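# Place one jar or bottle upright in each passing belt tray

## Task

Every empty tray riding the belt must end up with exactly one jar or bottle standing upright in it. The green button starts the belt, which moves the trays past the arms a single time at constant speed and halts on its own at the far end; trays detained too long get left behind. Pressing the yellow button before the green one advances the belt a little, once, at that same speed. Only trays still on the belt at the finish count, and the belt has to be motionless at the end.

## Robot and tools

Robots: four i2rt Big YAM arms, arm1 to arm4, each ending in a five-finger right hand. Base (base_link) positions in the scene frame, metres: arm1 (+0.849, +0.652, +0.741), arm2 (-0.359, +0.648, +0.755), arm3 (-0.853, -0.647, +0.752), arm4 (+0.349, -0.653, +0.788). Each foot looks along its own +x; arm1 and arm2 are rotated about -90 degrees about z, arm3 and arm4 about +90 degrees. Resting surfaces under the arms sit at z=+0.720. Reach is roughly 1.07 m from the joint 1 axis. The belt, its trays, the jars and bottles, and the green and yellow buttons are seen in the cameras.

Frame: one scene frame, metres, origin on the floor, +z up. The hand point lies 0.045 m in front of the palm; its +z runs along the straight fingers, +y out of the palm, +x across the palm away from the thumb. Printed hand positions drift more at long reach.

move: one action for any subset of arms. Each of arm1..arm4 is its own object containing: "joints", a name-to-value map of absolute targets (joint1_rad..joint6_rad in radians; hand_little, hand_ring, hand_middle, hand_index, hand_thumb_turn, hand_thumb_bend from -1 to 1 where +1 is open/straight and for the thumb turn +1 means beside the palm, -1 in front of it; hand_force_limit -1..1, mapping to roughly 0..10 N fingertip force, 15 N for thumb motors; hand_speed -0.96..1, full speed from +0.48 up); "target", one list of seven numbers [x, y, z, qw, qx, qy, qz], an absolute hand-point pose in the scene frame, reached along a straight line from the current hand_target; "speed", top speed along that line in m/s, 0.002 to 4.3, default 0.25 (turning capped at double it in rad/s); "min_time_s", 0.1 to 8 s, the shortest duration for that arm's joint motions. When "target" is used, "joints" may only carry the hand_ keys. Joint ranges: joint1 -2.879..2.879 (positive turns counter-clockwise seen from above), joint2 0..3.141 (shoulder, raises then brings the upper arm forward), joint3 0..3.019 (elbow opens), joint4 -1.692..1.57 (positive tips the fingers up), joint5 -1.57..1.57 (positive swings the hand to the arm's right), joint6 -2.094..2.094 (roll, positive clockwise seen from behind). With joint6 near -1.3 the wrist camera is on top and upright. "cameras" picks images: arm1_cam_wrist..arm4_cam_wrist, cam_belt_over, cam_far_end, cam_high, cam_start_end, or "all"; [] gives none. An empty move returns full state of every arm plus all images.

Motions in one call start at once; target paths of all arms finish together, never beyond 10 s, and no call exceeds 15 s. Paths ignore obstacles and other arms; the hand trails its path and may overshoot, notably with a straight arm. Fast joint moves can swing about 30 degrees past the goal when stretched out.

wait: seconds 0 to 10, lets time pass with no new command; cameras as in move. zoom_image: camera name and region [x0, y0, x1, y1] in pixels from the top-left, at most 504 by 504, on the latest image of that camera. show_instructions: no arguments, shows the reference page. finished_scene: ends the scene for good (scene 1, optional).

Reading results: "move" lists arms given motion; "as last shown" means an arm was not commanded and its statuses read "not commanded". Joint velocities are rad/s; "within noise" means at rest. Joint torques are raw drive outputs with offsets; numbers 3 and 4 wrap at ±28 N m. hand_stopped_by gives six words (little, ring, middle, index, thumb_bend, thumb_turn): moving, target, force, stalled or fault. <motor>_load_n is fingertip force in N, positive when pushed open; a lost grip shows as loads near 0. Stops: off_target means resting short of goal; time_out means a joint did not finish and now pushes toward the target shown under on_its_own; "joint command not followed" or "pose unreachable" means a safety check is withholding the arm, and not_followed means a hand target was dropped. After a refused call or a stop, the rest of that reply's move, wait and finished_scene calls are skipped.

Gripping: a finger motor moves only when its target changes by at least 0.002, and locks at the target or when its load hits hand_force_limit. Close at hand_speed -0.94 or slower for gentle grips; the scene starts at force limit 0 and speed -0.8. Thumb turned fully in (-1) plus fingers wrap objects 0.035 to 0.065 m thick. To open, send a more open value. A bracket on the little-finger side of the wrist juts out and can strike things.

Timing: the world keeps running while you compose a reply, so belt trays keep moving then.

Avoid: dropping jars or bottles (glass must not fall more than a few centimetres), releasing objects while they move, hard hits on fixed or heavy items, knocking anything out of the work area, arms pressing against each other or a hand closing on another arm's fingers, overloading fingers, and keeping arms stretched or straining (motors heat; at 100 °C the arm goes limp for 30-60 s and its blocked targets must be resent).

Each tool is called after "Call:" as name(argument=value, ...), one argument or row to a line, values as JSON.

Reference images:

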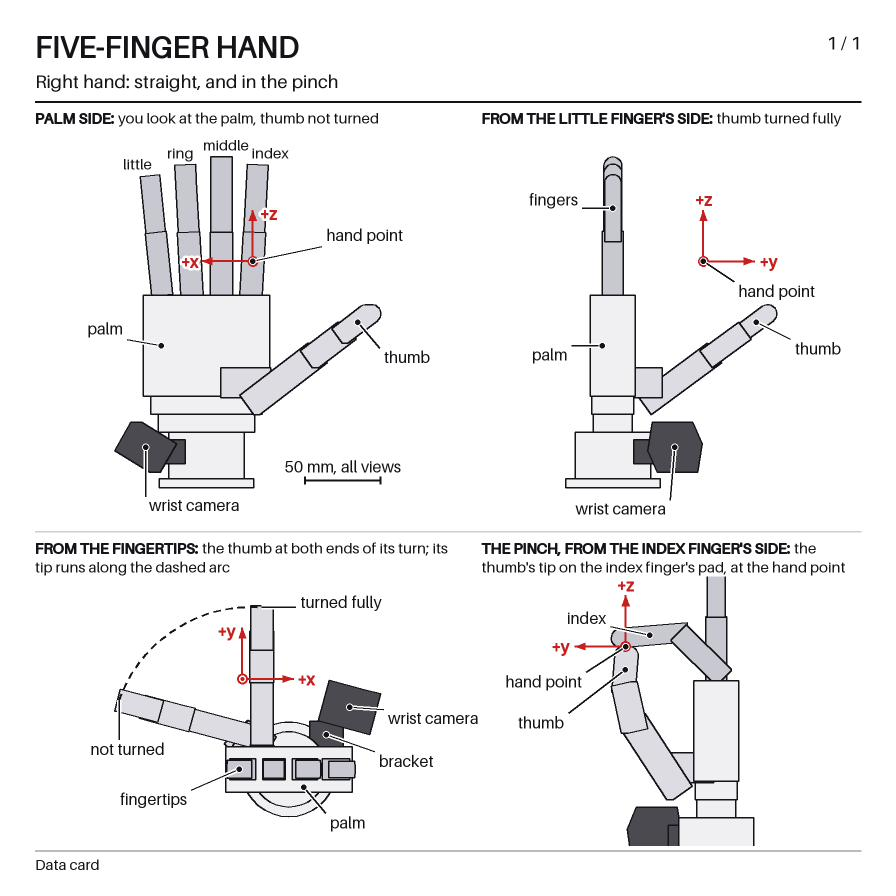

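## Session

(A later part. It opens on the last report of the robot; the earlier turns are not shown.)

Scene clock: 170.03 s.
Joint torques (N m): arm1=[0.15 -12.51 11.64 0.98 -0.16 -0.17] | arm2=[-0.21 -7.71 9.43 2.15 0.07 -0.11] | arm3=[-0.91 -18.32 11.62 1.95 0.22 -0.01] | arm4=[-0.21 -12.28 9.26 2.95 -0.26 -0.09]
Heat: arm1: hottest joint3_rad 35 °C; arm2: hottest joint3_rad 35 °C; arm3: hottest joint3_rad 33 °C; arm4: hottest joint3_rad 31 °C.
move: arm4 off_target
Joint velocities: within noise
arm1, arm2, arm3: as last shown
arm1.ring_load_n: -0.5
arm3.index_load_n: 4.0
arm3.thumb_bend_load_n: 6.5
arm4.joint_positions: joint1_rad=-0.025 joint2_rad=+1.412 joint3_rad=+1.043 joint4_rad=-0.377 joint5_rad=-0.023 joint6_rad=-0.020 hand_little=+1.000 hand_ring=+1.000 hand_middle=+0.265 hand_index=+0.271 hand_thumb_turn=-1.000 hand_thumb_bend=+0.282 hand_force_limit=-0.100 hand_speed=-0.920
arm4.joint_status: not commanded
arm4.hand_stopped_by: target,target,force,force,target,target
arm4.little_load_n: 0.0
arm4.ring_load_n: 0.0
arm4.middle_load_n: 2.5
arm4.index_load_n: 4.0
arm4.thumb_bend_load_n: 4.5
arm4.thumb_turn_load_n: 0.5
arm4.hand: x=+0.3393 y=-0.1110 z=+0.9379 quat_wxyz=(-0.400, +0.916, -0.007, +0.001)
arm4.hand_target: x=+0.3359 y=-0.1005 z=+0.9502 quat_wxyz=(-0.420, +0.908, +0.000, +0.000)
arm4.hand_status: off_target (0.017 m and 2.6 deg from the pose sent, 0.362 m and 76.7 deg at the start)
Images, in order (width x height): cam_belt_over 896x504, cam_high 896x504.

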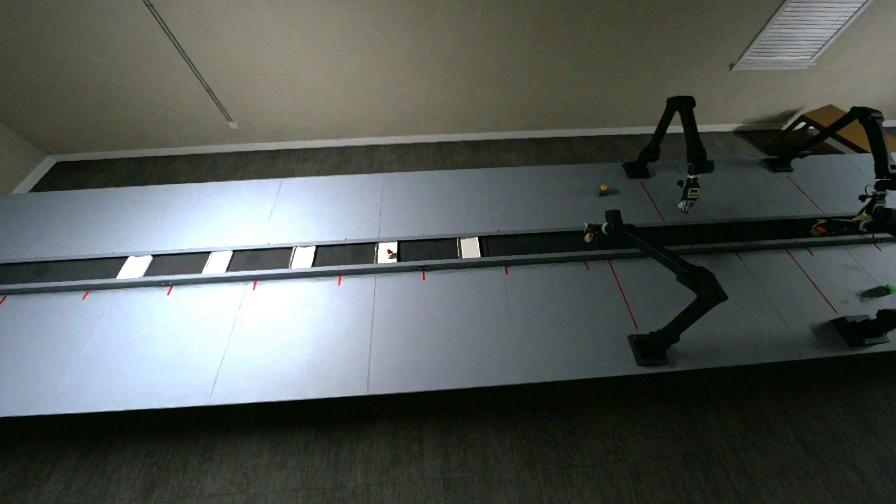

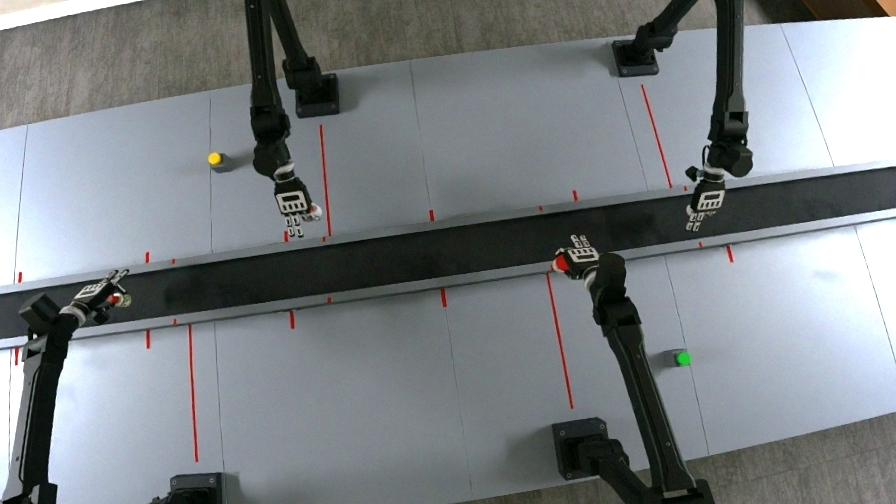

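Call:
move(
  arm3={"target": [-1.12, 0.02, 0.91, -0.4107, 0.9118, 0, 0], "speed": 0.1},
)

Call:
wait(
  seconds=8,
  cameras=["cam_high", "arm3_cam_wrist"],
)

Call:
zoom_image(
  camera="cam_high",
  region=[0, 230, 180, 360],
)

Scene clock: 172.20 s.
Joint torques (N m): arm1=[0.09 -12.51 11.66 0.99 -0.16 -0.18] | arm2=[0.21 -8.41 8.99 2.5 0.03 -0.09] | arm3=[-0.62 -18.78 12 1.85 0.28 0.04] | arm4=[-0.44 -12.1 9.24 2.88 -0.26 -0.08]
Heat: arm1: hottest joint3_rad 35 °C; arm2: hottest joint3_rad 35 °C; arm3: hottest joint3_rad 33 °C; arm4: hottest joint3_rad 31 °C.
move: arm3 off_target
Joint velocities: within noise
arm1, arm2, arm4: as last shown
arm1.ring_load_n: 0.0
arm1.middle_load_n: 3.5
arm2.thumb_bend_load_n: 5.5
arm3.joint_positions: joint1_rad=+0.440 joint2_rad=+1.813 joint3_rad=+1.530 joint4_rad=-0.502 joint5_rad=+0.290 joint6_rad=+0.261 hand_little=+1.000 hand_ring=+0.005 hand_middle=+1.000 hand_index=+0.012 hand_thumb_turn=-1.000 hand_thumb_bend=+0.252 hand_force_limit=-0.050 hand_speed=-0.920
arm3.joint_status: not commanded
arm3.hand_stopped_by: target,force,fault,force,target,target
arm3.little_load_n: 0.0
arm3.ring_load_n: 4.0
arm3.middle_load_n: -0.5
arm3.index_load_n: 3.5
arm3.thumb_bend_load_n: 6.0
arm3.thumb_turn_load_n: 2.0
arm3.hand: x=-1.1094 y=+0.0075 z=+0.9017 quat_wxyz=(-0.404, +0.915, +0.004, +0.005)
arm3.hand_target: x=-1.1198 y=+0.0193 z=+0.9101 quat_wxyz=(-0.411, +0.912, +0.000, +0.000)
arm3.hand_status: off_target (0.018 m and 1.1 deg from the pose sent, 0.109 m and 1.5 deg at the start)
arm4.index_load_n: 4.5
arm4.thumb_turn_load_n: 0.0
arm4.hand: x=+0.3393 y=-0.1110 z=+0.9379 quat_wxyz=(-0.400, +0.916, -0.006, +0.001)
pictures: none

Scene clock: 180.20 s.
Joint torques (N m): arm1=[0.15 -12.51 11.67 0.99 -0.16 -0.17] | arm2=[-0.09 -9 9.26 2.47 0.02 -0.08] | arm3=[-0.91 -18.43 11.93 1.87 0.29 -0.01] | arm4=[-0.15 -12.4 9.22 2.91 -0.26 -0.08]
Heat: arm1: hottest joint3_rad 36 °C; arm2: hottest joint3_rad 35 °C; arm3: hottest joint3_rad 33 °C; arm4: hottest joint3_rad 30 °C.
Joint velocities: within noise
arm1.joint_positions: joint1_rad=-0.056 joint2_rad=+1.679 joint3_rad=+1.325 joint4_rad=-0.430 joint5_rad=-0.065 joint6_rad=-0.044 hand_little=+1.000 hand_ring=+1.000 hand_middle=+0.294 hand_index=+0.293 hand_thumb_turn=-1.000 hand_thumb_bend=+0.282 hand_force_limit=-0.100 hand_speed=-0.920
arm1.joint_status: not commanded
arm1.hand_stopped_by: target,target,force,force,target,target
arm1.little_load_n: 0.0
arm1.ring_load_n: 0.0
arm1.middle_load_n: 4.0
arm1.index_load_n: 5.0
arm1.thumb_bend_load_n: 8.5
arm1.thumb_turn_load_n: 0.5
arm1.hand: x=+0.8349 y=+0.0166 z=+0.8749 quat_wxyz=(-0.004, -0.006, -0.924, +0.383)
arm1.hand_target: x=+0.8301 y=+0.0016 z=+0.9101 quat_wxyz=(+0.000, +0.000, -0.912, +0.411)
arm1.hand_status: not commanded
arm2.joint_positions: joint1_rad=-0.024 joint2_rad=+1.264 joint3_rad=+0.965 joint4_rad=-0.456 joint5_rad=-0.058 joint6_rad=-0.027 hand_little=+1.000 hand_ring=+1.000 hand_middle=+0.234 hand_index=+0.227 hand_thumb_turn=-1.000 hand_thumb_bend=+0.282 hand_force_limit=-0.100 hand_speed=-0.920
arm2.joint_status: not commanded
arm2.hand_stopped_by: target,target,force,force,target,target
arm2.little_load_n: 0.0
arm2.ring_load_n: -0.5
arm2.middle_load_n: 2.0
arm2.index_load_n: 5.0
arm2.thumb_bend_load_n: 5.0
arm2.thumb_turn_load_n: 0.0
arm2.hand: x=-0.3504 y=+0.1565 z=+0.9269 quat_wxyz=(-0.002, -0.005, -0.918, +0.397)
arm2.hand_target: x=-0.3499 y=+0.1502 z=+0.9302 quat_wxyz=(+0.000, +0.000, -0.914, +0.407)
arm2.hand_status: not commanded
arm3.joint_positions: joint1_rad=+0.440 joint2_rad=+1.813 joint3_rad=+1.530 joint4_rad=-0.502 joint5_rad=+0.290 joint6_rad=+0.261 hand_little=+1.000 hand_ring=+0.005 hand_middle=+1.000 hand_index=+0.012 hand_thumb_turn=-1.000 hand_thumb_bend=+0.252 hand_force_limit=-0.050 hand_speed=-0.920
arm3.joint_status: not commanded
arm3.hand_stopped_by: target,force,fault,force,target,target
arm3.little_load_n: 0.0
arm3.ring_load_n: 4.0
arm3.middle_load_n: 0.0
arm3.index_load_n: 3.5
arm3.thumb_bend_load_n: 6.5
arm3.thumb_turn_load_n: 2.0
arm3.hand: x=-1.1095 y=+0.0075 z=+0.9017 quat_wxyz=(-0.404, +0.915, +0.004, +0.005)
arm3.hand_target: x=-1.1198 y=+0.0193 z=+0.9101 quat_wxyz=(-0.411, +0.912, +0.000, +0.000)
arm3.hand_status: off_target (0.018 m and 1.1 deg from the pose sent, 0.109 m and 1.5 deg at the start)
arm4.joint_positions: joint1_rad=-0.025 joint2_rad=+1.412 joint3_rad=+1.043 joint4_rad=-0.377 joint5_rad=-0.023 joint6_rad=-0.020 hand_little=+1.000 hand_ring=+1.000 hand_middle=+0.265 hand_index=+0.271 hand_thumb_turn=-1.000 hand_thumb_bend=+0.282 hand_force_limit=-0.100 hand_speed=-0.920
arm4.joint_status: not commanded
arm4.hand_stopped_by: target,target,force,force,target,target
arm4.little_load_n: 0.0
arm4.ring_load_n: 0.0
arm4.middle_load_n: 2.5
arm4.index_load_n: 4.0
arm4.thumb_bend_load_n: 4.5
arm4.thumb_turn_load_n: 0.5
arm4.hand: x=+0.3393 y=-0.1110 z=+0.9379 quat_wxyz=(-0.400, +0.916, -0.006, +0.001)
arm4.hand_target: x=+0.3359 y=-0.1005 z=+0.9502 quat_wxyz=(-0.420, +0.908, +0.000, +0.000)
arm4.hand_status: not commanded
wait: 8.00 s; at rest by 0.27 s
pictures: arm3_cam_wrist, cam_high
Images, in order (width x height): arm3_cam_wrist 896x504, cam_high 896x504.

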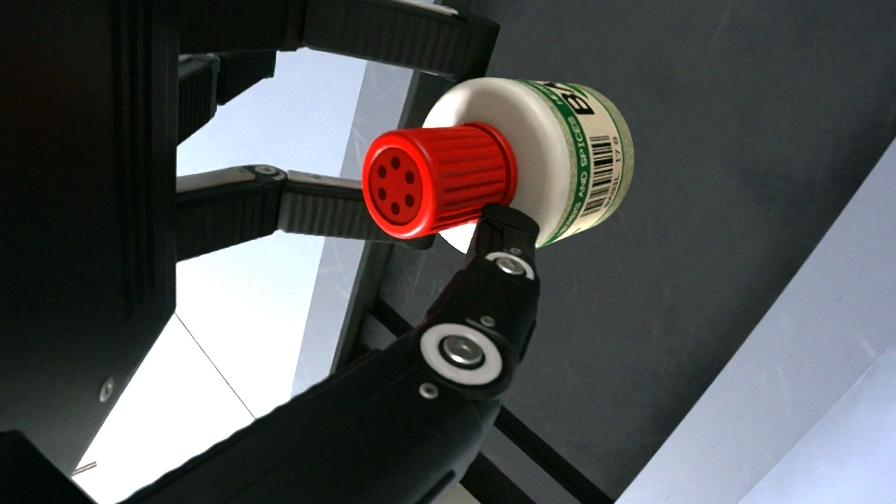

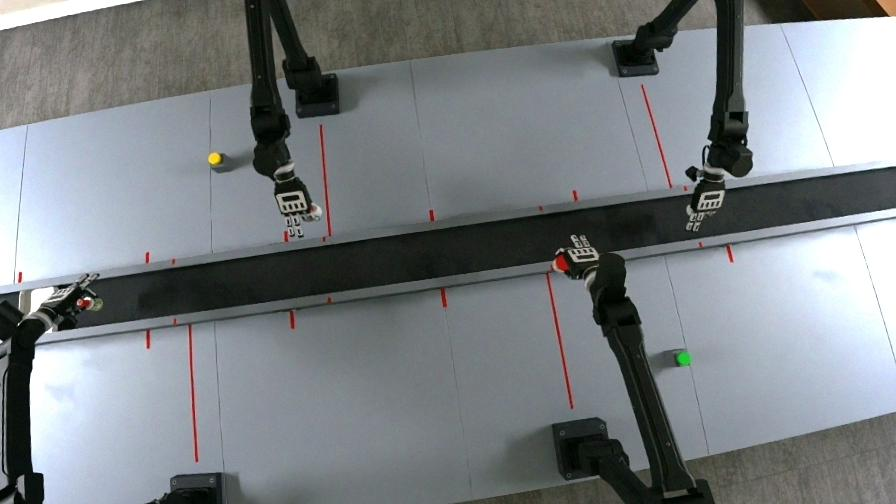

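Scaled by 2.800 from the camera's image (finer frame: 1280x720).

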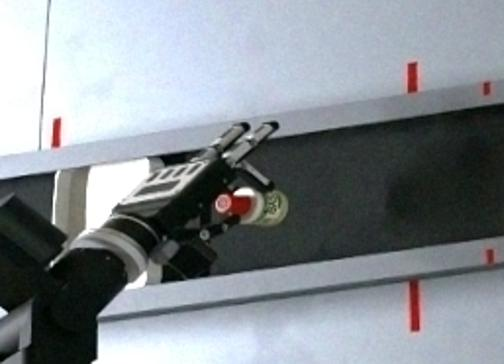

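Call:
wait(
  seconds=4,
  cameras=["cam_high", "arm3_cam_wrist"],
)

Call:
zoom_image(
  camera="cam_high",
  region=[0, 230, 180, 360],
)

Scene clock: 185.17 s.
Joint torques (N m): arm1=[0.09 -12.51 11.64 0.96 -0.16 -0.18] | arm2=[-0.5 -8.41 9.28 2.32 0.01 -0.1] | arm3=[-0.21 -19.08 12.01 1.96 0.29 -0.01] | arm4=[-0.38 -12.28 9.21 2.85 -0.26 -0.08]
Heat: arm1: hottest joint3_rad 37 °C; arm2: hottest joint3_rad 35 °C; arm3: hottest joint3_rad 33 °C; arm4: hottest joint3_rad 30 °C.
Joint velocities: within noise
arm1.joint_positions: joint1_rad=-0.056 joint2_rad=+1.679 joint3_rad=+1.325 joint4_rad=-0.430 joint5_rad=-0.065 joint6_rad=-0.044 hand_little=+1.000 hand_ring=+1.000 hand_middle=+0.294 hand_index=+0.293 hand_thumb_turn=-1.000 hand_thumb_bend=+0.282 hand_force_limit=-0.100 hand_speed=-0.920
arm1.joint_status: not commanded
arm1.hand_stopped_by: target,target,force,force,target,target
arm1.little_load_n: 0.0
arm1.ring_load_n: 0.0
arm1.middle_load_n: 3.5
arm1.index_load_n: 4.5
arm1.thumb_bend_load_n: 8.5
arm1.thumb_turn_load_n: 0.0
arm1.hand: x=+0.8349 y=+0.0166 z=+0.8749 quat_wxyz=(-0.004, -0.006, -0.924, +0.383)
arm1.hand_target: x=+0.8301 y=+0.0016 z=+0.9101 quat_wxyz=(+0.000, +0.000, -0.912, +0.411)
arm1.hand_status: not commanded
arm2.joint_positions: joint1_rad=-0.024 joint2_rad=+1.264 joint3_rad=+0.965 joint4_rad=-0.456 joint5_rad=-0.058 joint6_rad=-0.027 hand_little=+1.000 hand_ring=+1.000 hand_middle=+0.234 hand_index=+0.227 hand_thumb_turn=-1.000 hand_thumb_bend=+0.282 hand_force_limit=-0.100 hand_speed=-0.920
arm2.joint_status: not commanded
arm2.hand_stopped_by: target,target,force,force,target,target
arm2.little_load_n: 0.0
arm2.ring_load_n: -0.5
arm2.middle_load_n: 2.0
arm2.index_load_n: 5.0
arm2.thumb_bend_load_n: 5.5
arm2.thumb_turn_load_n: 0.0
arm2.hand: x=-0.3504 y=+0.1565 z=+0.9269 quat_wxyz=(-0.002, -0.005, -0.918, +0.397)
arm2.hand_target: x=-0.3499 y=+0.1502 z=+0.9302 quat_wxyz=(+0.000, +0.000, -0.914, +0.407)
arm2.hand_status: not commanded
arm3.joint_positions: joint1_rad=+0.440 joint2_rad=+1.813 joint3_rad=+1.530 joint4_rad=-0.502 joint5_rad=+0.290 joint6_rad=+0.261 hand_little=+1.000 hand_ring=+0.005 hand_middle=+1.000 hand_index=+0.012 hand_thumb_turn=-1.000 hand_thumb_bend=+0.252 hand_force_limit=-0.050 hand_speed=-0.920
arm3.joint_status: not commanded
arm3.hand_stopped_by: target,force,fault,force,target,target
arm3.little_load_n: 0.0
arm3.ring_load_n: 4.0
arm3.middle_load_n: 0.0
arm3.index_load_n: 3.5
arm3.thumb_bend_load_n: 6.0
arm3.thumb_turn_load_n: 2.0
arm3.hand: x=-1.1095 y=+0.0075 z=+0.9017 quat_wxyz=(-0.404, +0.915, +0.004, +0.005)
arm3.hand_target: x=-1.1198 y=+0.0193 z=+0.9101 quat_wxyz=(-0.411, +0.912, +0.000, +0.000)
arm3.hand_status: off_target (0.018 m and 1.1 deg from the pose sent, 0.109 m and 1.5 deg at the start)
arm4.joint_positions: joint1_rad=-0.025 joint2_rad=+1.412 joint3_rad=+1.043 joint4_rad=-0.377 joint5_rad=-0.023 joint6_rad=-0.020 hand_little=+1.000 hand_ring=+1.000 hand_middle=+0.265 hand_index=+0.271 hand_thumb_turn=-1.000 hand_thumb_bend=+0.282 hand_force_limit=-0.100 hand_speed=-0.920
arm4.joint_status: not commanded
arm4.hand_stopped_by: target,target,force,force,target,target
arm4.little_load_n: 0.0
arm4.ring_load_n: -0.5
arm4.middle_load_n: 2.5
arm4.index_load_n: 4.0
arm4.thumb_bend_load_n: 4.5
arm4.thumb_turn_load_n: 0.0
arm4.hand: x=+0.3393 y=-0.1110 z=+0.9379 quat_wxyz=(-0.400, +0.916, -0.006, +0.001)
arm4.hand_target: x=+0.3359 y=-0.1005 z=+0.9502 quat_wxyz=(-0.420, +0.908, +0.000, +0.000)
arm4.hand_status: not commanded
wait: 4.00 s; at rest from the start
pictures: arm3_cam_wrist, cam_high
Images, in order (width x height): arm3_cam_wrist 896x504, cam_high 896x504.

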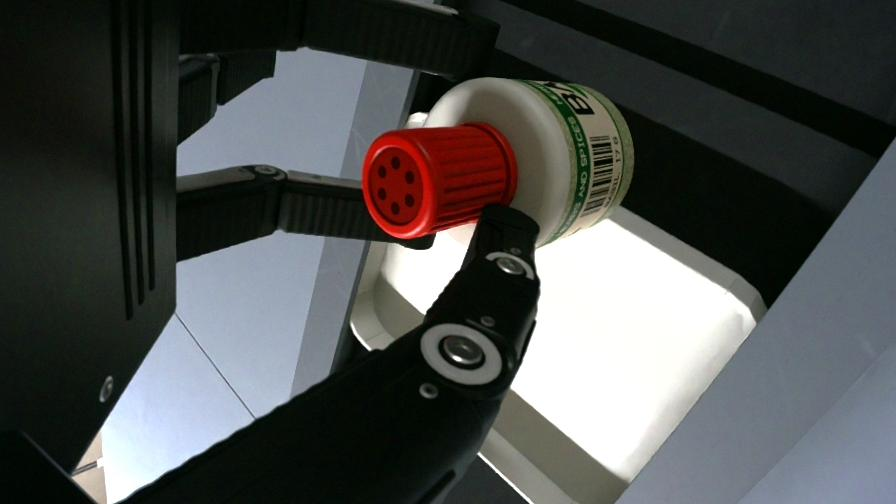

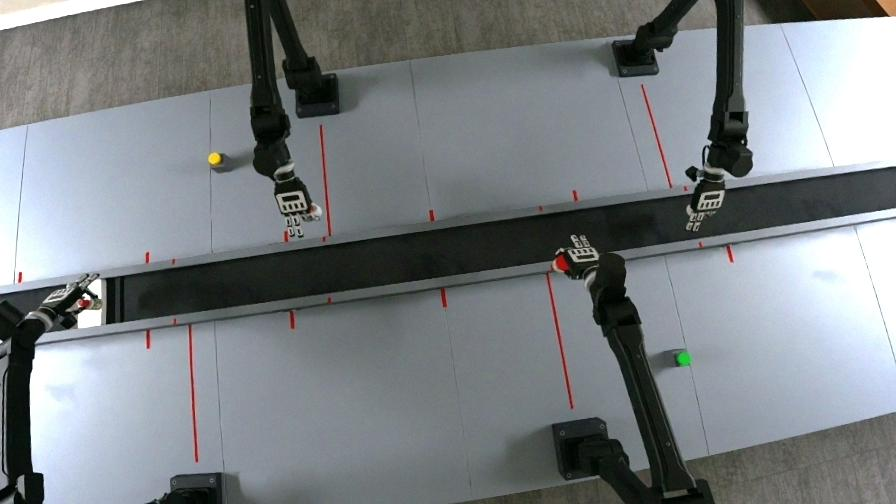

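Scaled by 2.800 from the camera's image (finer frame: 1280x720).

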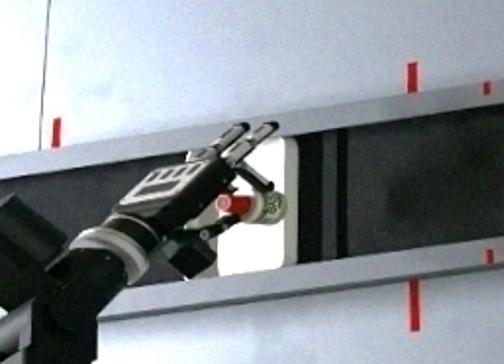

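Call:
move(
  arm3={"target": [-0.895, 0.012, 0.852, -0.4107, 0.9118, 0, 0], "speed": 0.0386},
  cameras=["cam_high", "arm3_cam_wrist"],
)

Call:
zoom_image(
  camera="cam_high",
  region=[80, 230, 260, 360],
)

Scene clock: 192.50 s.
Joint torques (N m): arm1=[0.03 -12.51 11.64 0.98 -0.16 -0.18] | arm2=[0.38 -8.53 9.13 2.26 0.04 -0.04] | arm3=[-2.37 -20.37 6.99 3.06 -0.1 -0.22] | arm4=[-0.21 -12.1 9.28 2.93 -0.27 -0.09]
Heat: arm1: hottest joint3_rad 37 °C; arm2: hottest joint3_rad 35 °C; arm3: hottest joint3_rad 32 °C; arm4: hottest joint3_rad 30 °C.
move: arm3 done
Joint velocities: within noise
arm1, arm2, arm4: as last shown
arm1.thumb_turn_load_n: 0.5
arm2.ring_load_n: 0.0
arm2.index_load_n: 4.5
arm2.thumb_bend_load_n: 5.0
arm3.joint_positions: joint1_rad=+0.081 joint2_rad=+1.765 joint3_rad=+1.302 joint4_rad=-0.283 joint5_rad=+0.020 joint6_rad=+0.024 hand_little=+1.000 hand_ring=+0.005 hand_middle=+1.000 hand_index=+0.012 hand_thumb_turn=-1.000 hand_thumb_bend=+0.252 hand_force_limit=-0.050 hand_speed=-0.920
arm3.joint_status: not commanded
arm3.hand_stopped_by: target,force,fault,force,target,target
arm3.little_load_n: 0.0
arm3.ring_load_n: 3.5
arm3.middle_load_n: 0.0
arm3.index_load_n: 3.5
arm3.thumb_bend_load_n: 6.5
arm3.thumb_turn_load_n: 2.5
arm3.hand: x=-0.9024 y=+0.0118 z=+0.8467 quat_wxyz=(-0.402, +0.915, +0.000, -0.002)
arm3.hand_target: x=-0.8952 y=+0.0120 z=+0.8519 quat_wxyz=(-0.410, +0.912, +0.000, +0.000)
arm3.hand_status: done (0.009 m and 1.1 deg from the pose sent, 0.220 m and 1.1 deg at the start)
arm4.ring_load_n: 0.0
arm4.thumb_turn_load_n: 0.5
pictures: arm3_cam_wrist, cam_high
Images, in order (width x height): arm3_cam_wrist 896x504, cam_high 896x504.

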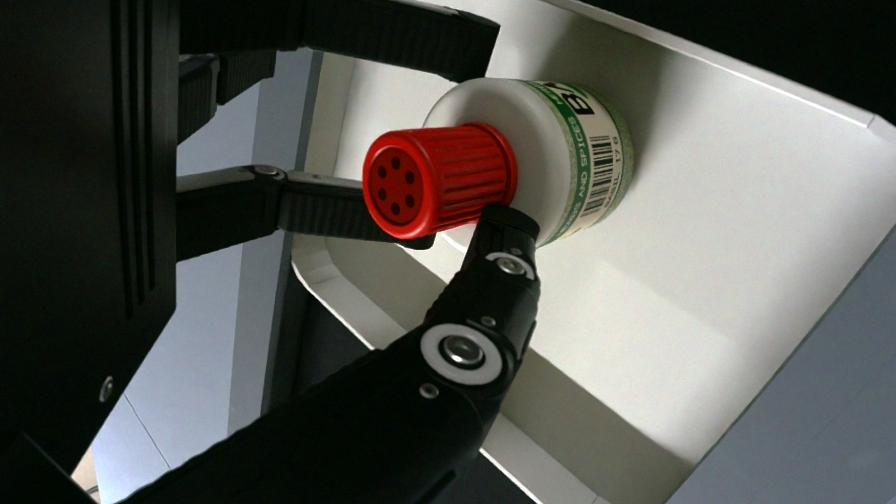

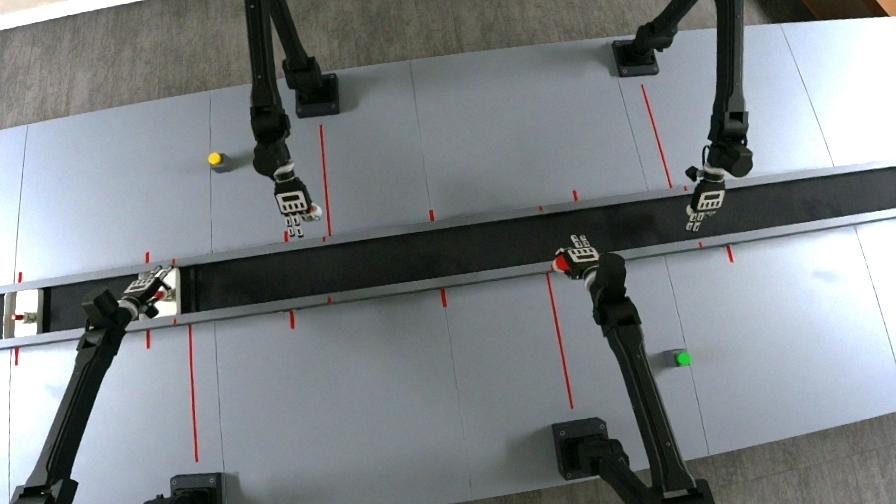

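Scaled by 2.800 from the camera's image (finer frame: 1280x720).

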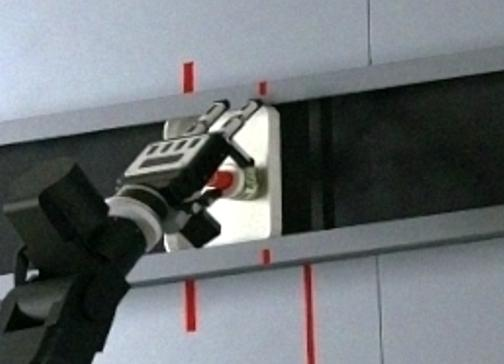

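Call:
move(
  arm3={"target": [-0.783, 0.012, 0.838, -0.4107, 0.9118, 0, 0], "speed": 0.0378},
)

Call:
move(
  arm3={"target": [-0.708, 0.012, 0.838, -0.4107, 0.9118, 0, 0], "speed": 0.0375, "joints": {"hand_speed": -0.7, "hand_index": 0.55, "hand_ring": 0.55, "hand_thumb_bend": 0.75}},
  cameras=["cam_high", "arm3_cam_wrist"],
)

Call:
move(
  arm3={"target": [-0.62, 0.008, 0.93, -0.4107, 0.9118, 0, 0], "speed": 0.055},
  cameras=["cam_high", "arm3_cam_wrist"],
)

Call:
zoom_image(
  camera="cam_high",
  region=[160, 210, 340, 340],
)

Scene clock: 197.73 s.
Joint torques (N m): arm1=[0.15 -12.51 11.64 0.99 -0.16 -0.18] | arm2=[0.03 -8.12 9.11 2.36 0.05 -0.11] | arm3=[-2.02 -16.73 8.44 3.04 -0.22 -0.19] | arm4=[-0.38 -12.16 9.21 2.84 -0.25 -0.07]
Heat: arm1: hottest joint3_rad 38 °C; arm2: hottest joint3_rad 35 °C; arm3: hottest joint3_rad 32 °C; arm4: hottest joint3_rad 30 °C.
move: arm3 off_target
Joint velocities: within noise
arm1, arm2, arm4: as last shown
arm2.index_load_n: 5.0
arm3.joint_positions: joint1_rad=-0.121 joint2_rad=+1.765 joint3_rad=+1.297 joint4_rad=-0.270 joint5_rad=-0.128 joint6_rad=-0.112 hand_little=+1.000 hand_ring=+0.005 hand_middle=+1.000 hand_index=+0.012 hand_thumb_turn=-1.000 hand_thumb_bend=+0.252 hand_force_limit=-0.050 hand_speed=-0.920
arm3.joint_status: not commanded
arm3.hand_stopped_by: target,force,fault,force,target,target
arm3.little_load_n: 0.0
arm3.ring_load_n: 4.0
arm3.middle_load_n: 0.0
arm3.index_load_n: 3.5
arm3.thumb_bend_load_n: 6.0
arm3.thumb_turn_load_n: 2.0
arm3.hand: x=-0.7898 y=+0.0066 z=+0.8471 quat_wxyz=(-0.410, +0.912, +0.000, -0.002)
arm3.hand_target: x=-0.7830 y=+0.0116 z=+0.8381 quat_wxyz=(-0.411, +0.912, +0.000, +0.000)
arm3.hand_status: off_target (0.013 m and 0.2 deg from the pose sent, 0.120 m and 1.1 deg at the start)
arm4.thumb_bend_load_n: 5.0
arm4.thumb_turn_load_n: 0.0
pictures: none

Scene clock: 200.23 s.
Joint torques (N m): arm1=[0.15 -12.45 11.66 0.98 -0.16 -0.18] | arm2=[-0.44 -8 9.17 2.33 0.02 -0.05] | arm3=[-2.49 -17.38 11.04 1.87 -0.26 -0.23] | arm4=[-0.44 -12.22 9.24 2.92 -0.25 -0.08]
Heat: arm1: hottest joint3_rad 38 °C; arm2: hottest joint3_rad 35 °C; arm3: hottest joint3_rad 33 °C; arm4: hottest joint3_rad 30 °C.
move: arm3 off_target
Joint velocities: within noise
arm1, arm2, arm4: as last shown
arm1.thumb_bend_load_n: 8.0
arm2.index_load_n: 4.5
arm3.joint_positions: joint1_rad=-0.245 joint2_rad=+1.806 joint3_rad=+1.324 joint4_rad=-0.278 joint5_rad=-0.223 joint6_rad=-0.196 hand_little=+1.000 hand_ring=+0.550 hand_middle=+1.000 hand_index=+0.550 hand_thumb_turn=-1.000 hand_thumb_bend=+0.750 hand_force_limit=-0.050 hand_speed=-0.700
arm3.joint_status: all done
arm3.hand_stopped_by: target,target,fault,target,target,target
arm3.little_load_n: 0.0
arm3.ring_load_n: 0.0
arm3.middle_load_n: 0.0
arm3.index_load_n: 0.0
arm3.thumb_bend_load_n: 0.0
arm3.thumb_turn_load_n: 0.0
arm3.hand: x=-0.7203 y=+0.0000 z=+0.8347 quat_wxyz=(-0.407, +0.914, -0.001, -0.004)
arm3.hand_target: x=-0.7081 y=+0.0113 z=+0.8383 quat_wxyz=(-0.411, +0.912, +0.000, +0.000)
arm3.hand_status: off_target (0.018 m and 0.7 deg from the pose sent, 0.083 m and 0.2 deg at the start)
pictures: arm3_cam_wrist, cam_high
Images, in order (width x height): arm3_cam_wrist 896x504, cam_high 896x504.

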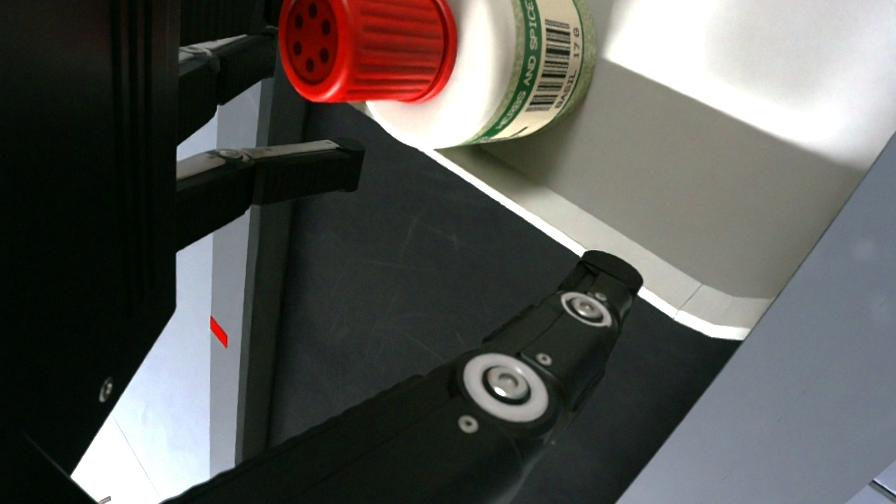

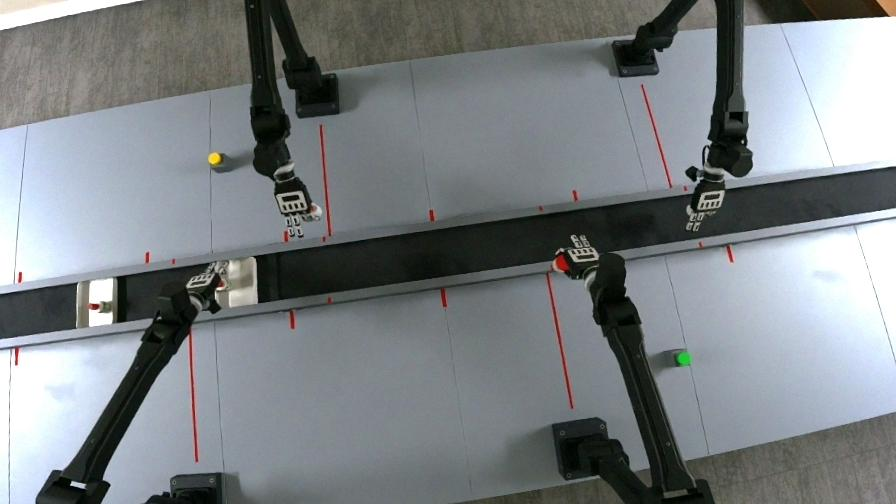

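Scene clock: 203.07 s.
Joint torques (N m): arm1=[0.09 -12.51 11.64 0.99 -0.16 -0.17] | arm2=[-0.5 -8.35 8.99 2.22 0.01 -0.09] | arm3=[-1.96 -19.02 11.71 1.77 -0.27 -0.27] | arm4=[-0.38 -12.16 9.22 2.85 -0.25 -0.06]
Heat: arm1: hottest joint3_rad 38 °C; arm2: hottest joint3_rad 35 °C; arm3: hottest joint3_rad 33 °C; arm4: hottest joint3_rad 30 °C.
move: arm3 off_target
Joint velocities: within noise
arm1, arm2, arm4: as last shown
arm1.thumb_bend_load_n: 8.5
arm1.thumb_turn_load_n: 0.0
arm2.index_load_n: 5.0
arm2.thumb_bend_load_n: 5.5
arm3.joint_positions: joint1_rad=-0.385 joint2_rad=+1.806 joint3_rad=+1.576 joint4_rad=-0.563 joint5_rad=-0.323 joint6_rad=-0.297 hand_little=+1.000 hand_ring=+0.550 hand_middle=+1.000 hand_index=+0.550 hand_thumb_turn=-1.000 hand_thumb_bend=+0.750 hand_force_limit=-0.050 hand_speed=-0.700
arm3.joint_status: not commanded
arm3.hand_stopped_by: target,target,fault,target,target,target
arm3.little_load_n: 0.0
arm3.ring_load_n: 0.0
arm3.middle_load_n: 0.0
arm3.index_load_n: 0.0
arm3.thumb_bend_load_n: 0.0
arm3.thumb_turn_load_n: 0.0
arm3.hand: x=-0.6334 y=-0.0008 z=+0.9223 quat_wxyz=(-0.404, +0.915, -0.002, -0.006)
arm3.hand_target: x=-0.6200 y=+0.0072 z=+0.9301 quat_wxyz=(-0.411, +0.912, +0.000, +0.000)
arm3.hand_status: off_target (0.018 m and 1.0 deg from the pose sent, 0.139 m and 0.7 deg at the start)
arm4.middle_load_n: 3.0
arm4.thumb_turn_load_n: 0.5
pictures: arm3_cam_wrist, cam_high
Images, in order (width x height): arm3_cam_wrist 896x504, cam_high 896x504.

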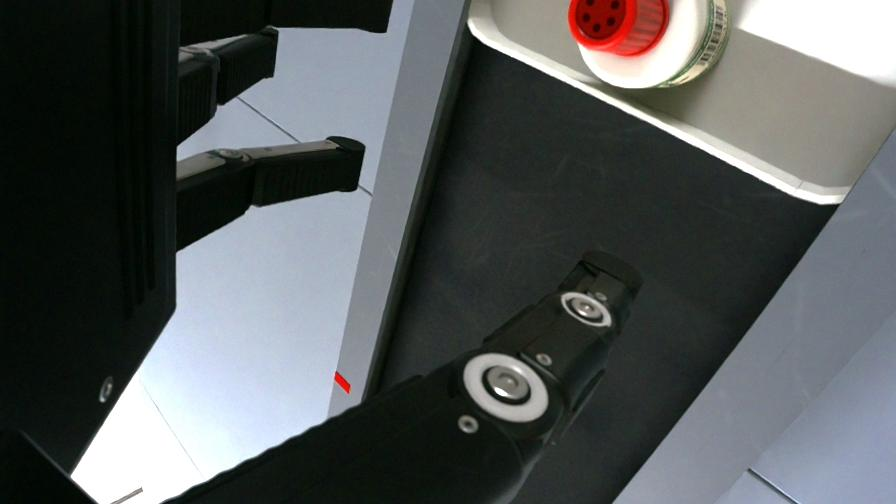

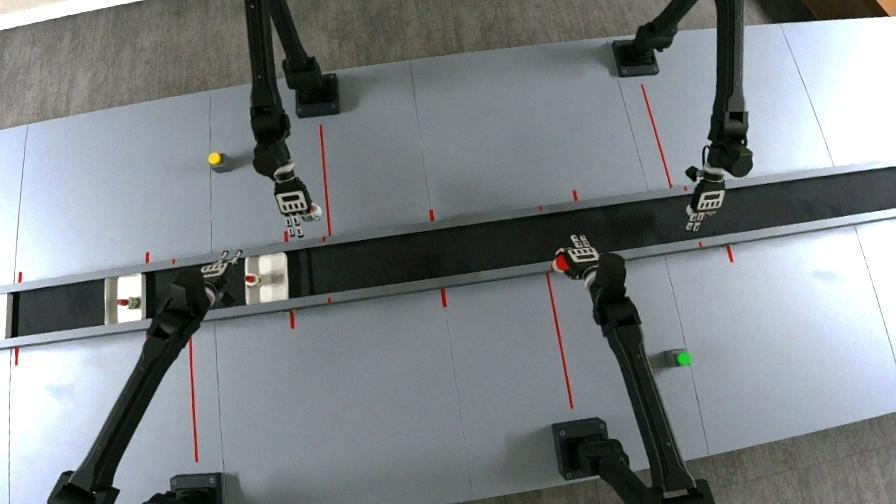

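Scaled by 2.800 from the camera's image (finer frame: 1280x720).

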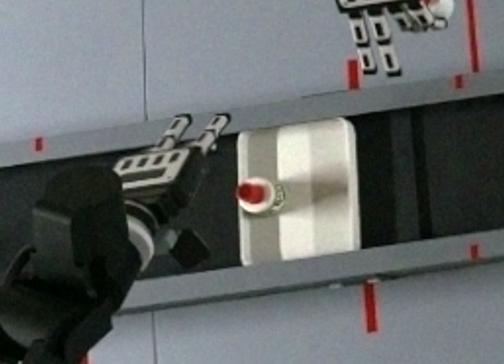

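Call:
move(
  arm3={"target": [-0.85, -0.28, 1.0, -0.4107, 0.9118, 0, 0], "speed": 0.25},
  arm1={"target": [0.82, 0.16, 0.95, 0, 0, 0.9118, -0.4107], "speed": 0.06},
  cameras=["cam_high"],
)

Scene clock: 210.13 s.
Joint torques (N m): arm1=[-0.15 -6.24 8.08 1.03 -0.19 -0.18] | arm2=[-0.67 -8.53 8.92 2.19 0.07 -0.1] | arm3=[-0.38 -3.96 8.12 2.1 0.04 0.02] | arm4=[-0.15 -12.22 9.22 2.92 -0.26 -0.09]
Heat: arm1: hottest joint3_rad 38 °C; arm2: hottest joint3_rad 35 °C; arm3: hottest joint3_rad 33 °C; arm4: hottest joint3_rad 30 °C.
move: arm1 done; arm3 done
Joint velocities: within noise
arm1.joint_positions: joint1_rad=-0.116 joint2_rad=+1.241 joint3_rad=+1.031 joint4_rad=-0.517 joint5_rad=-0.113 joint6_rad=-0.086 hand_little=+1.000 hand_ring=+1.000 hand_middle=+0.294 hand_index=+0.293 hand_thumb_turn=-1.000 hand_thumb_bend=+0.282 hand_force_limit=-0.100 hand_speed=-0.920
arm1.joint_status: not commanded
arm1.hand_stopped_by: target,target,force,force,target,target
arm1.little_load_n: 0.0
arm1.ring_load_n: 0.0
arm1.middle_load_n: 4.0
arm1.index_load_n: 4.5
arm1.thumb_bend_load_n: 8.5
arm1.thumb_turn_load_n: 0.5
arm1.hand: x=+0.8240 y=+0.1566 z=+0.9486 quat_wxyz=(-0.003, -0.003, -0.912, +0.411)
arm1.hand_target: x=+0.8202 y=+0.1599 z=+0.9501 quat_wxyz=(+0.000, +0.000, -0.912, +0.411)
arm1.hand_status: done (0.005 m and 0.5 deg from the pose sent, 0.163 m and 3.6 deg at the start)
arm2, arm4: as last shown
arm3.joint_positions: joint1_rad=-0.088 joint2_rad=+0.865 joint3_rad=+0.893 joint4_rad=-0.742 joint5_rad=-0.097 joint6_rad=-0.096 hand_little=+1.000 hand_ring=+0.550 hand_middle=+1.000 hand_index=+0.550 hand_thumb_turn=-1.000 hand_thumb_bend=+0.750 hand_force_limit=-0.050 hand_speed=-0.700
arm3.joint_status: not commanded
arm3.hand_stopped_by: target,target,fault,target,target,target
arm3.little_load_n: 0.0
arm3.ring_load_n: 0.0
arm3.middle_load_n: 0.0
arm3.index_load_n: 0.0
arm3.thumb_bend_load_n: 0.0
arm3.thumb_turn_load_n: 0.0
arm3.hand: x=-0.8453 y=-0.2767 z=+1.0057 quat_wxyz=(-0.419, +0.908, +0.001, +0.004)
arm3.hand_target: x=-0.8500 y=-0.2800 z=+1.0001 quat_wxyz=(-0.411, +0.912, +0.000, +0.000)
arm3.hand_status: done (0.008 m and 1.1 deg from the pose sent, 0.362 m and 1.0 deg at the start)
arm4.middle_load_n: 2.5
arm4.thumb_bend_load_n: 4.5
Images, in order (width x height): cam_high 896x504.

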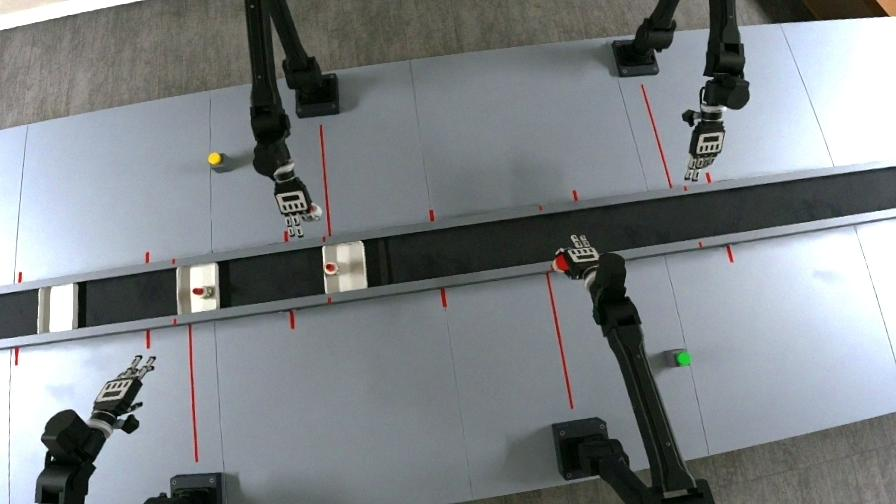

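Call:
wait(
  seconds=8.5,
  cameras=["cam_high"],
)

Scene clock: 219.30 s.
Joint torques (N m): arm1=[-0.15 -6.3 8.08 1.05 -0.19 -0.18] | arm2=[-0.91 -8.41 9.28 2.33 0.06 -0.11] | arm3=[-0.44 -3.66 8.18 1.89 0.05 -0.01] | arm4=[-0.38 -12.34 9.22 2.89 -0.26 -0.06]
Heat: arm1: hottest joint3_rad 37 °C; arm2: hottest joint3_rad 35 °C; arm3: hottest joint3_rad 33 °C; arm4: hottest joint3_rad 30 °C.
Joint velocities: within noise
arm1.joint_positions: joint1_rad=-0.116 joint2_rad=+1.241 joint3_rad=+1.031 joint4_rad=-0.517 joint5_rad=-0.113 joint6_rad=-0.086 hand_little=+1.000 hand_ring=+1.000 hand_middle=+0.294 hand_index=+0.293 hand_thumb_turn=-1.000 hand_thumb_bend=+0.282 hand_force_limit=-0.100 hand_speed=-0.920
arm1.joint_status: not commanded
arm1.hand_stopped_by: target,target,force,force,target,target
arm1.little_load_n: 0.0
arm1.ring_load_n: 0.0
arm1.middle_load_n: 3.5
arm1.index_load_n: 4.5
arm1.thumb_bend_load_n: 8.5
arm1.thumb_turn_load_n: 0.5
arm1.hand: x=+0.8240 y=+0.1566 z=+0.9486 quat_wxyz=(-0.003, -0.003, -0.912, +0.411)
arm1.hand_target: x=+0.8202 y=+0.1599 z=+0.9501 quat_wxyz=(+0.000, +0.000, -0.912, +0.411)
arm1.hand_status: done (0.005 m and 0.5 deg from the pose sent, 0.163 m and 3.6 deg at the start)
arm2.joint_positions: joint1_rad=-0.024 joint2_rad=+1.264 joint3_rad=+0.965 joint4_rad=-0.456 joint5_rad=-0.058 joint6_rad=-0.027 hand_little=+1.000 hand_ring=+1.000 hand_middle=+0.234 hand_index=+0.227 hand_thumb_turn=-1.000 hand_thumb_bend=+0.282 hand_force_limit=-0.100 hand_speed=-0.920
arm2.joint_status: not commanded
arm2.hand_stopped_by: target,target,force,force,target,target
arm2.little_load_n: 0.0
arm2.ring_load_n: 0.0
arm2.middle_load_n: 2.0
arm2.index_load_n: 5.0
arm2.thumb_bend_load_n: 5.0
arm2.thumb_turn_load_n: 0.0
arm2.hand: x=-0.3504 y=+0.1565 z=+0.9269 quat_wxyz=(-0.002, -0.005, -0.918, +0.397)
arm2.hand_target: x=-0.3499 y=+0.1502 z=+0.9302 quat_wxyz=(+0.000, +0.000, -0.914, +0.407)
arm2.hand_status: not commanded
arm3.joint_positions: joint1_rad=-0.088 joint2_rad=+0.865 joint3_rad=+0.893 joint4_rad=-0.742 joint5_rad=-0.097 joint6_rad=-0.096 hand_little=+1.000 hand_ring=+0.550 hand_middle=+1.000 hand_index=+0.550 hand_thumb_turn=-1.000 hand_thumb_bend=+0.750 hand_force_limit=-0.050 hand_speed=-0.700
arm3.joint_status: not commanded
arm3.hand_stopped_by: target,target,fault,target,target,target
arm3.little_load_n: -0.5
arm3.ring_load_n: 0.0
arm3.middle_load_n: 0.0
arm3.index_load_n: 0.0
arm3.thumb_bend_load_n: 0.0
arm3.thumb_turn_load_n: 0.0
arm3.hand: x=-0.8453 y=-0.2767 z=+1.0057 quat_wxyz=(-0.419, +0.908, +0.001, +0.004)
arm3.hand_target: x=-0.8500 y=-0.2800 z=+1.0001 quat_wxyz=(-0.411, +0.912, +0.000, +0.000)
arm3.hand_status: done (0.008 m and 1.1 deg from the pose sent, 0.362 m and 1.0 deg at the start)
arm4.joint_positions: joint1_rad=-0.025 joint2_rad=+1.412 joint3_rad=+1.043 joint4_rad=-0.377 joint5_rad=-0.023 joint6_rad=-0.020 hand_little=+1.000 hand_ring=+1.000 hand_middle=+0.265 hand_index=+0.271 hand_thumb_turn=-1.000 hand_thumb_bend=+0.282 hand_force_limit=-0.100 hand_speed=-0.920
arm4.joint_status: not commanded
arm4.hand_stopped_by: target,target,force,force,target,target
arm4.little_load_n: 0.0
arm4.ring_load_n: 0.0
arm4.middle_load_n: 3.0
arm4.index_load_n: 4.0
arm4.thumb_bend_load_n: 5.0
arm4.thumb_turn_load_n: 0.0
arm4.hand: x=+0.3393 y=-0.1110 z=+0.9379 quat_wxyz=(-0.400, +0.916, -0.006, +0.001)
arm4.hand_target: x=+0.3359 y=-0.1005 z=+0.9502 quat_wxyz=(-0.420, +0.908, +0.000, +0.000)
arm4.hand_status: not commanded
wait: 8.50 s; at rest from the start
Images, in order (width x height): cam_high 896x504.

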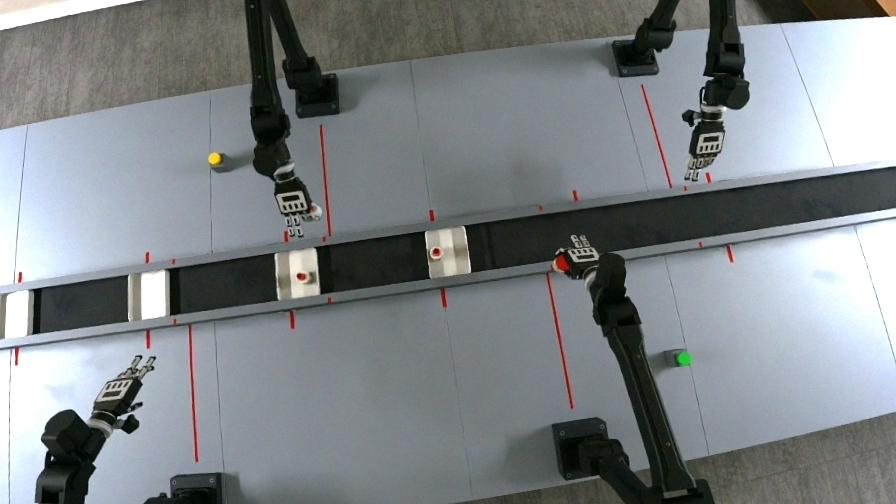

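Call:
wait(
  seconds=3,
  cameras=[],
)

Call:
move(
  arm2={"target": [-0.41, 0.003, 0.875, 0, 0, 0.9118, -0.4107], "speed": 0.07},
  cameras=["cam_high", "arm2_cam_wrist"],
)

Scene clock: 223.13 s.
Joint torques (N m): arm1=[-0.15 -6.3 8.09 1.03 -0.19 -0.17] | arm2=[-0.38 -8.23 9.14 2.45 0.02 -0.07] | arm3=[0.03 -3.72 7.99 1.95 0.07 -0.01] | arm4=[-0.32 -12.22 9.24 2.93 -0.25 -0.09]
Heat: arm1: hottest joint3_rad 37 °C; arm2: hottest joint3_rad 35 °C; arm3: hottest joint3_rad 33 °C; arm4: hottest joint3_rad 30 °C.
Joint velocities: within noise
arm1.joint_positions: joint1_rad=-0.116 joint2_rad=+1.241 joint3_rad=+1.031 joint4_rad=-0.517 joint5_rad=-0.113 joint6_rad=-0.086 hand_little=+1.000 hand_ring=+1.000 hand_middle=+0.294 hand_index=+0.293 hand_thumb_turn=-1.000 hand_thumb_bend=+0.282 hand_force_limit=-0.100 hand_speed=-0.920
arm1.joint_status: not commanded
arm1.hand_stopped_by: target,target,force,force,target,target
arm1.little_load_n: 0.0
arm1.ring_load_n: 0.0
arm1.middle_load_n: 3.5
arm1.index_load_n: 4.5
arm1.thumb_bend_load_n: 8.5
arm1.thumb_turn_load_n: 0.5
arm1.hand: x=+0.8240 y=+0.1566 z=+0.9486 quat_wxyz=(-0.003, -0.003, -0.912, +0.411)
arm1.hand_target: x=+0.8202 y=+0.1599 z=+0.9501 quat_wxyz=(+0.000, +0.000, -0.912, +0.411)
arm1.hand_status: done (0.005 m and 0.5 deg from the pose sent, 0.163 m and 3.6 deg at the start)
arm2.joint_positions: joint1_rad=-0.024 joint2_rad=+1.264 joint3_rad=+0.965 joint4_rad=-0.456 joint5_rad=-0.058 joint6_rad=-0.027 hand_little=+1.000 hand_ring=+1.000 hand_middle=+0.234 hand_index=+0.227 hand_thumb_turn=-1.000 hand_thumb_bend=+0.282 hand_force_limit=-0.100 hand_speed=-0.920
arm2.joint_status: not commanded
arm2.hand_stopped_by: target,target,force,force,target,target
arm2.little_load_n: 0.0
arm2.ring_load_n: 0.0
arm2.middle_load_n: 2.0
arm2.index_load_n: 4.5
arm2.thumb_bend_load_n: 5.5
arm2.thumb_turn_load_n: 0.0
arm2.hand: x=-0.3504 y=+0.1565 z=+0.9269 quat_wxyz=(-0.002, -0.005, -0.918, +0.397)
arm2.hand_target: x=-0.3499 y=+0.1502 z=+0.9302 quat_wxyz=(+0.000, +0.000, -0.914, +0.407)
arm2.hand_status: not commanded
arm3.joint_positions: joint1_rad=-0.088 joint2_rad=+0.865 joint3_rad=+0.893 joint4_rad=-0.742 joint5_rad=-0.097 joint6_rad=-0.096 hand_little=+1.000 hand_ring=+0.550 hand_middle=+1.000 hand_index=+0.550 hand_thumb_turn=-1.000 hand_thumb_bend=+0.750 hand_force_limit=-0.050 hand_speed=-0.700
arm3.joint_status: not commanded
arm3.hand_stopped_by: target,target,fault,target,target,target
arm3.little_load_n: 0.0
arm3.ring_load_n: 0.0
arm3.middle_load_n: 0.0
arm3.index_load_n: 0.0
arm3.thumb_bend_load_n: 0.0
arm3.thumb_turn_load_n: 0.0
arm3.hand: x=-0.8453 y=-0.2767 z=+1.0057 quat_wxyz=(-0.419, +0.908, +0.001, +0.004)
arm3.hand_target: x=-0.8500 y=-0.2800 z=+1.0001 quat_wxyz=(-0.411, +0.912, +0.000, +0.000)
arm3.hand_status: done (0.008 m and 1.1 deg from the pose sent, 0.362 m and 1.0 deg at the start)
arm4.joint_positions: joint1_rad=-0.025 joint2_rad=+1.412 joint3_rad=+1.043 joint4_rad=-0.377 joint5_rad=-0.023 joint6_rad=-0.020 hand_little=+1.000 hand_ring=+1.000 hand_middle=+0.265 hand_index=+0.271 hand_thumb_turn=-1.000 hand_thumb_bend=+0.282 hand_force_limit=-0.100 hand_speed=-0.920
arm4.joint_status: not commanded
arm4.hand_stopped_by: target,target,force,force,target,target
arm4.little_load_n: 0.0
arm4.ring_load_n: 0.0
arm4.middle_load_n: 2.5
arm4.index_load_n: 4.0
arm4.thumb_bend_load_n: 4.5
arm4.thumb_turn_load_n: 0.0
arm4.hand: x=+0.3393 y=-0.1110 z=+0.9379 quat_wxyz=(-0.400, +0.916, -0.006, +0.001)
arm4.hand_target: x=+0.3359 y=-0.1005 z=+0.9502 quat_wxyz=(-0.420, +0.908, +0.000, +0.000)
arm4.hand_status: not commanded
wait: 3.00 s; at rest from the start

Scene clock: 226.03 s.
Joint torques (N m): arm1=[-0.09 -6.3 8.06 1.05 -0.19 -0.18] | arm2=[-0.91 -15.03 12.86 2.3 -0.24 -0.09] | arm3=[-0.09 -4.19 8.06 2 0.08 -0.01] | arm4=[-0.21 -12.34 9.22 2.91 -0.26 -0.06]
Heat: arm1: hottest joint3_rad 37 °C; arm2: hottest joint3_rad 35 °C; arm3: hottest joint3_rad 33 °C; arm4: hottest joint3_rad 30 °C.
move: arm2 off_target
Joint velocities: within noise
arm1, arm3, arm4: as last shown
arm2.joint_positions: joint1_rad=-0.105 joint2_rad=+1.696 joint3_rad=+1.230 joint4_rad=-0.337 joint5_rad=-0.121 joint6_rad=-0.088 hand_little=+1.000 hand_ring=+1.000 hand_middle=+0.234 hand_index=+0.227 hand_thumb_turn=-1.000 hand_thumb_bend=+0.282 hand_force_limit=-0.100 hand_speed=-0.920
arm2.joint_status: not commanded
arm2.hand_stopped_by: target,target,force,force,target,target
arm2.little_load_n: 0.0
arm2.ring_load_n: 0.0
arm2.middle_load_n: 2.0
arm2.index_load_n: 4.5
arm2.thumb_bend_load_n: 5.0
arm2.thumb_turn_load_n: 0.0
arm2.hand: x=-0.4015 y=+0.0312 z=+0.8472 quat_wxyz=(-0.006, -0.003, -0.926, +0.377)
arm2.hand_target: x=-0.4098 y=+0.0054 z=+0.8759 quat_wxyz=(+0.000, +0.000, -0.912, +0.411)
arm2.hand_status: off_target (0.040 m and 4.3 deg from the pose sent, 0.173 m and 1.9 deg at the start)
arm3.middle_load_n: -0.5
arm4.thumb_turn_load_n: 0.5
pictures: arm2_cam_wrist, cam_high
Images, in order (width x height): arm2_cam_wrist 896x504, cam_high 896x504.

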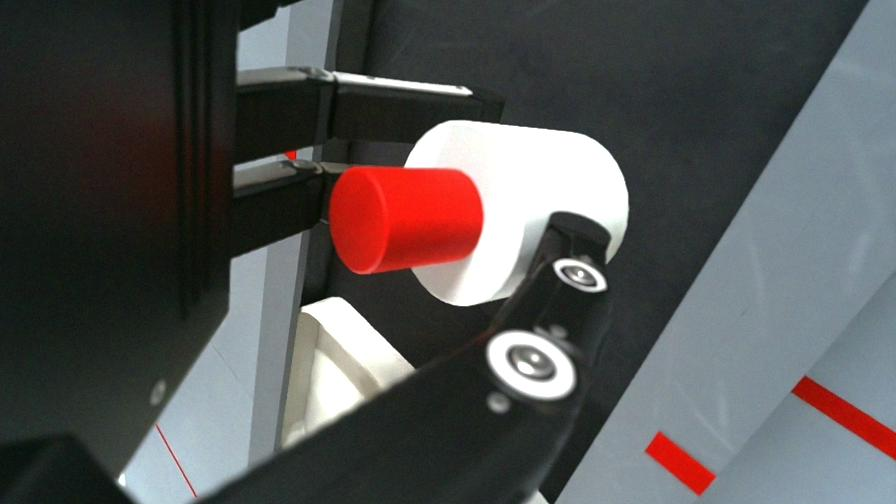

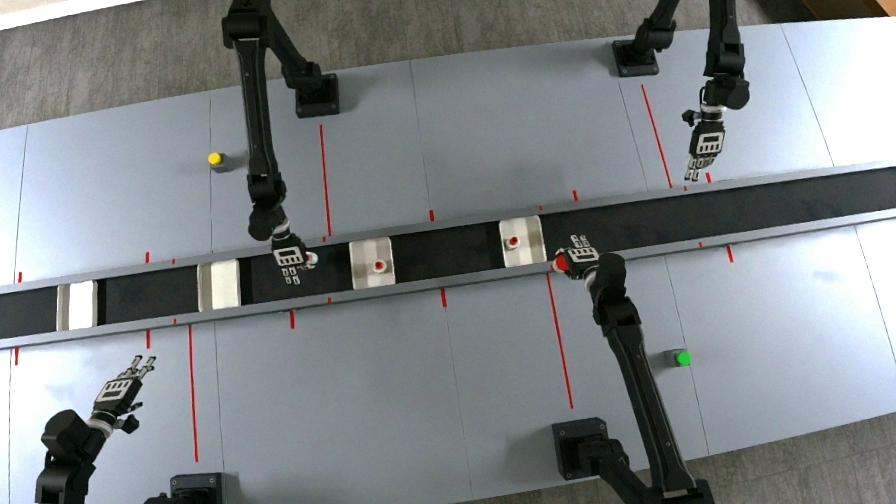

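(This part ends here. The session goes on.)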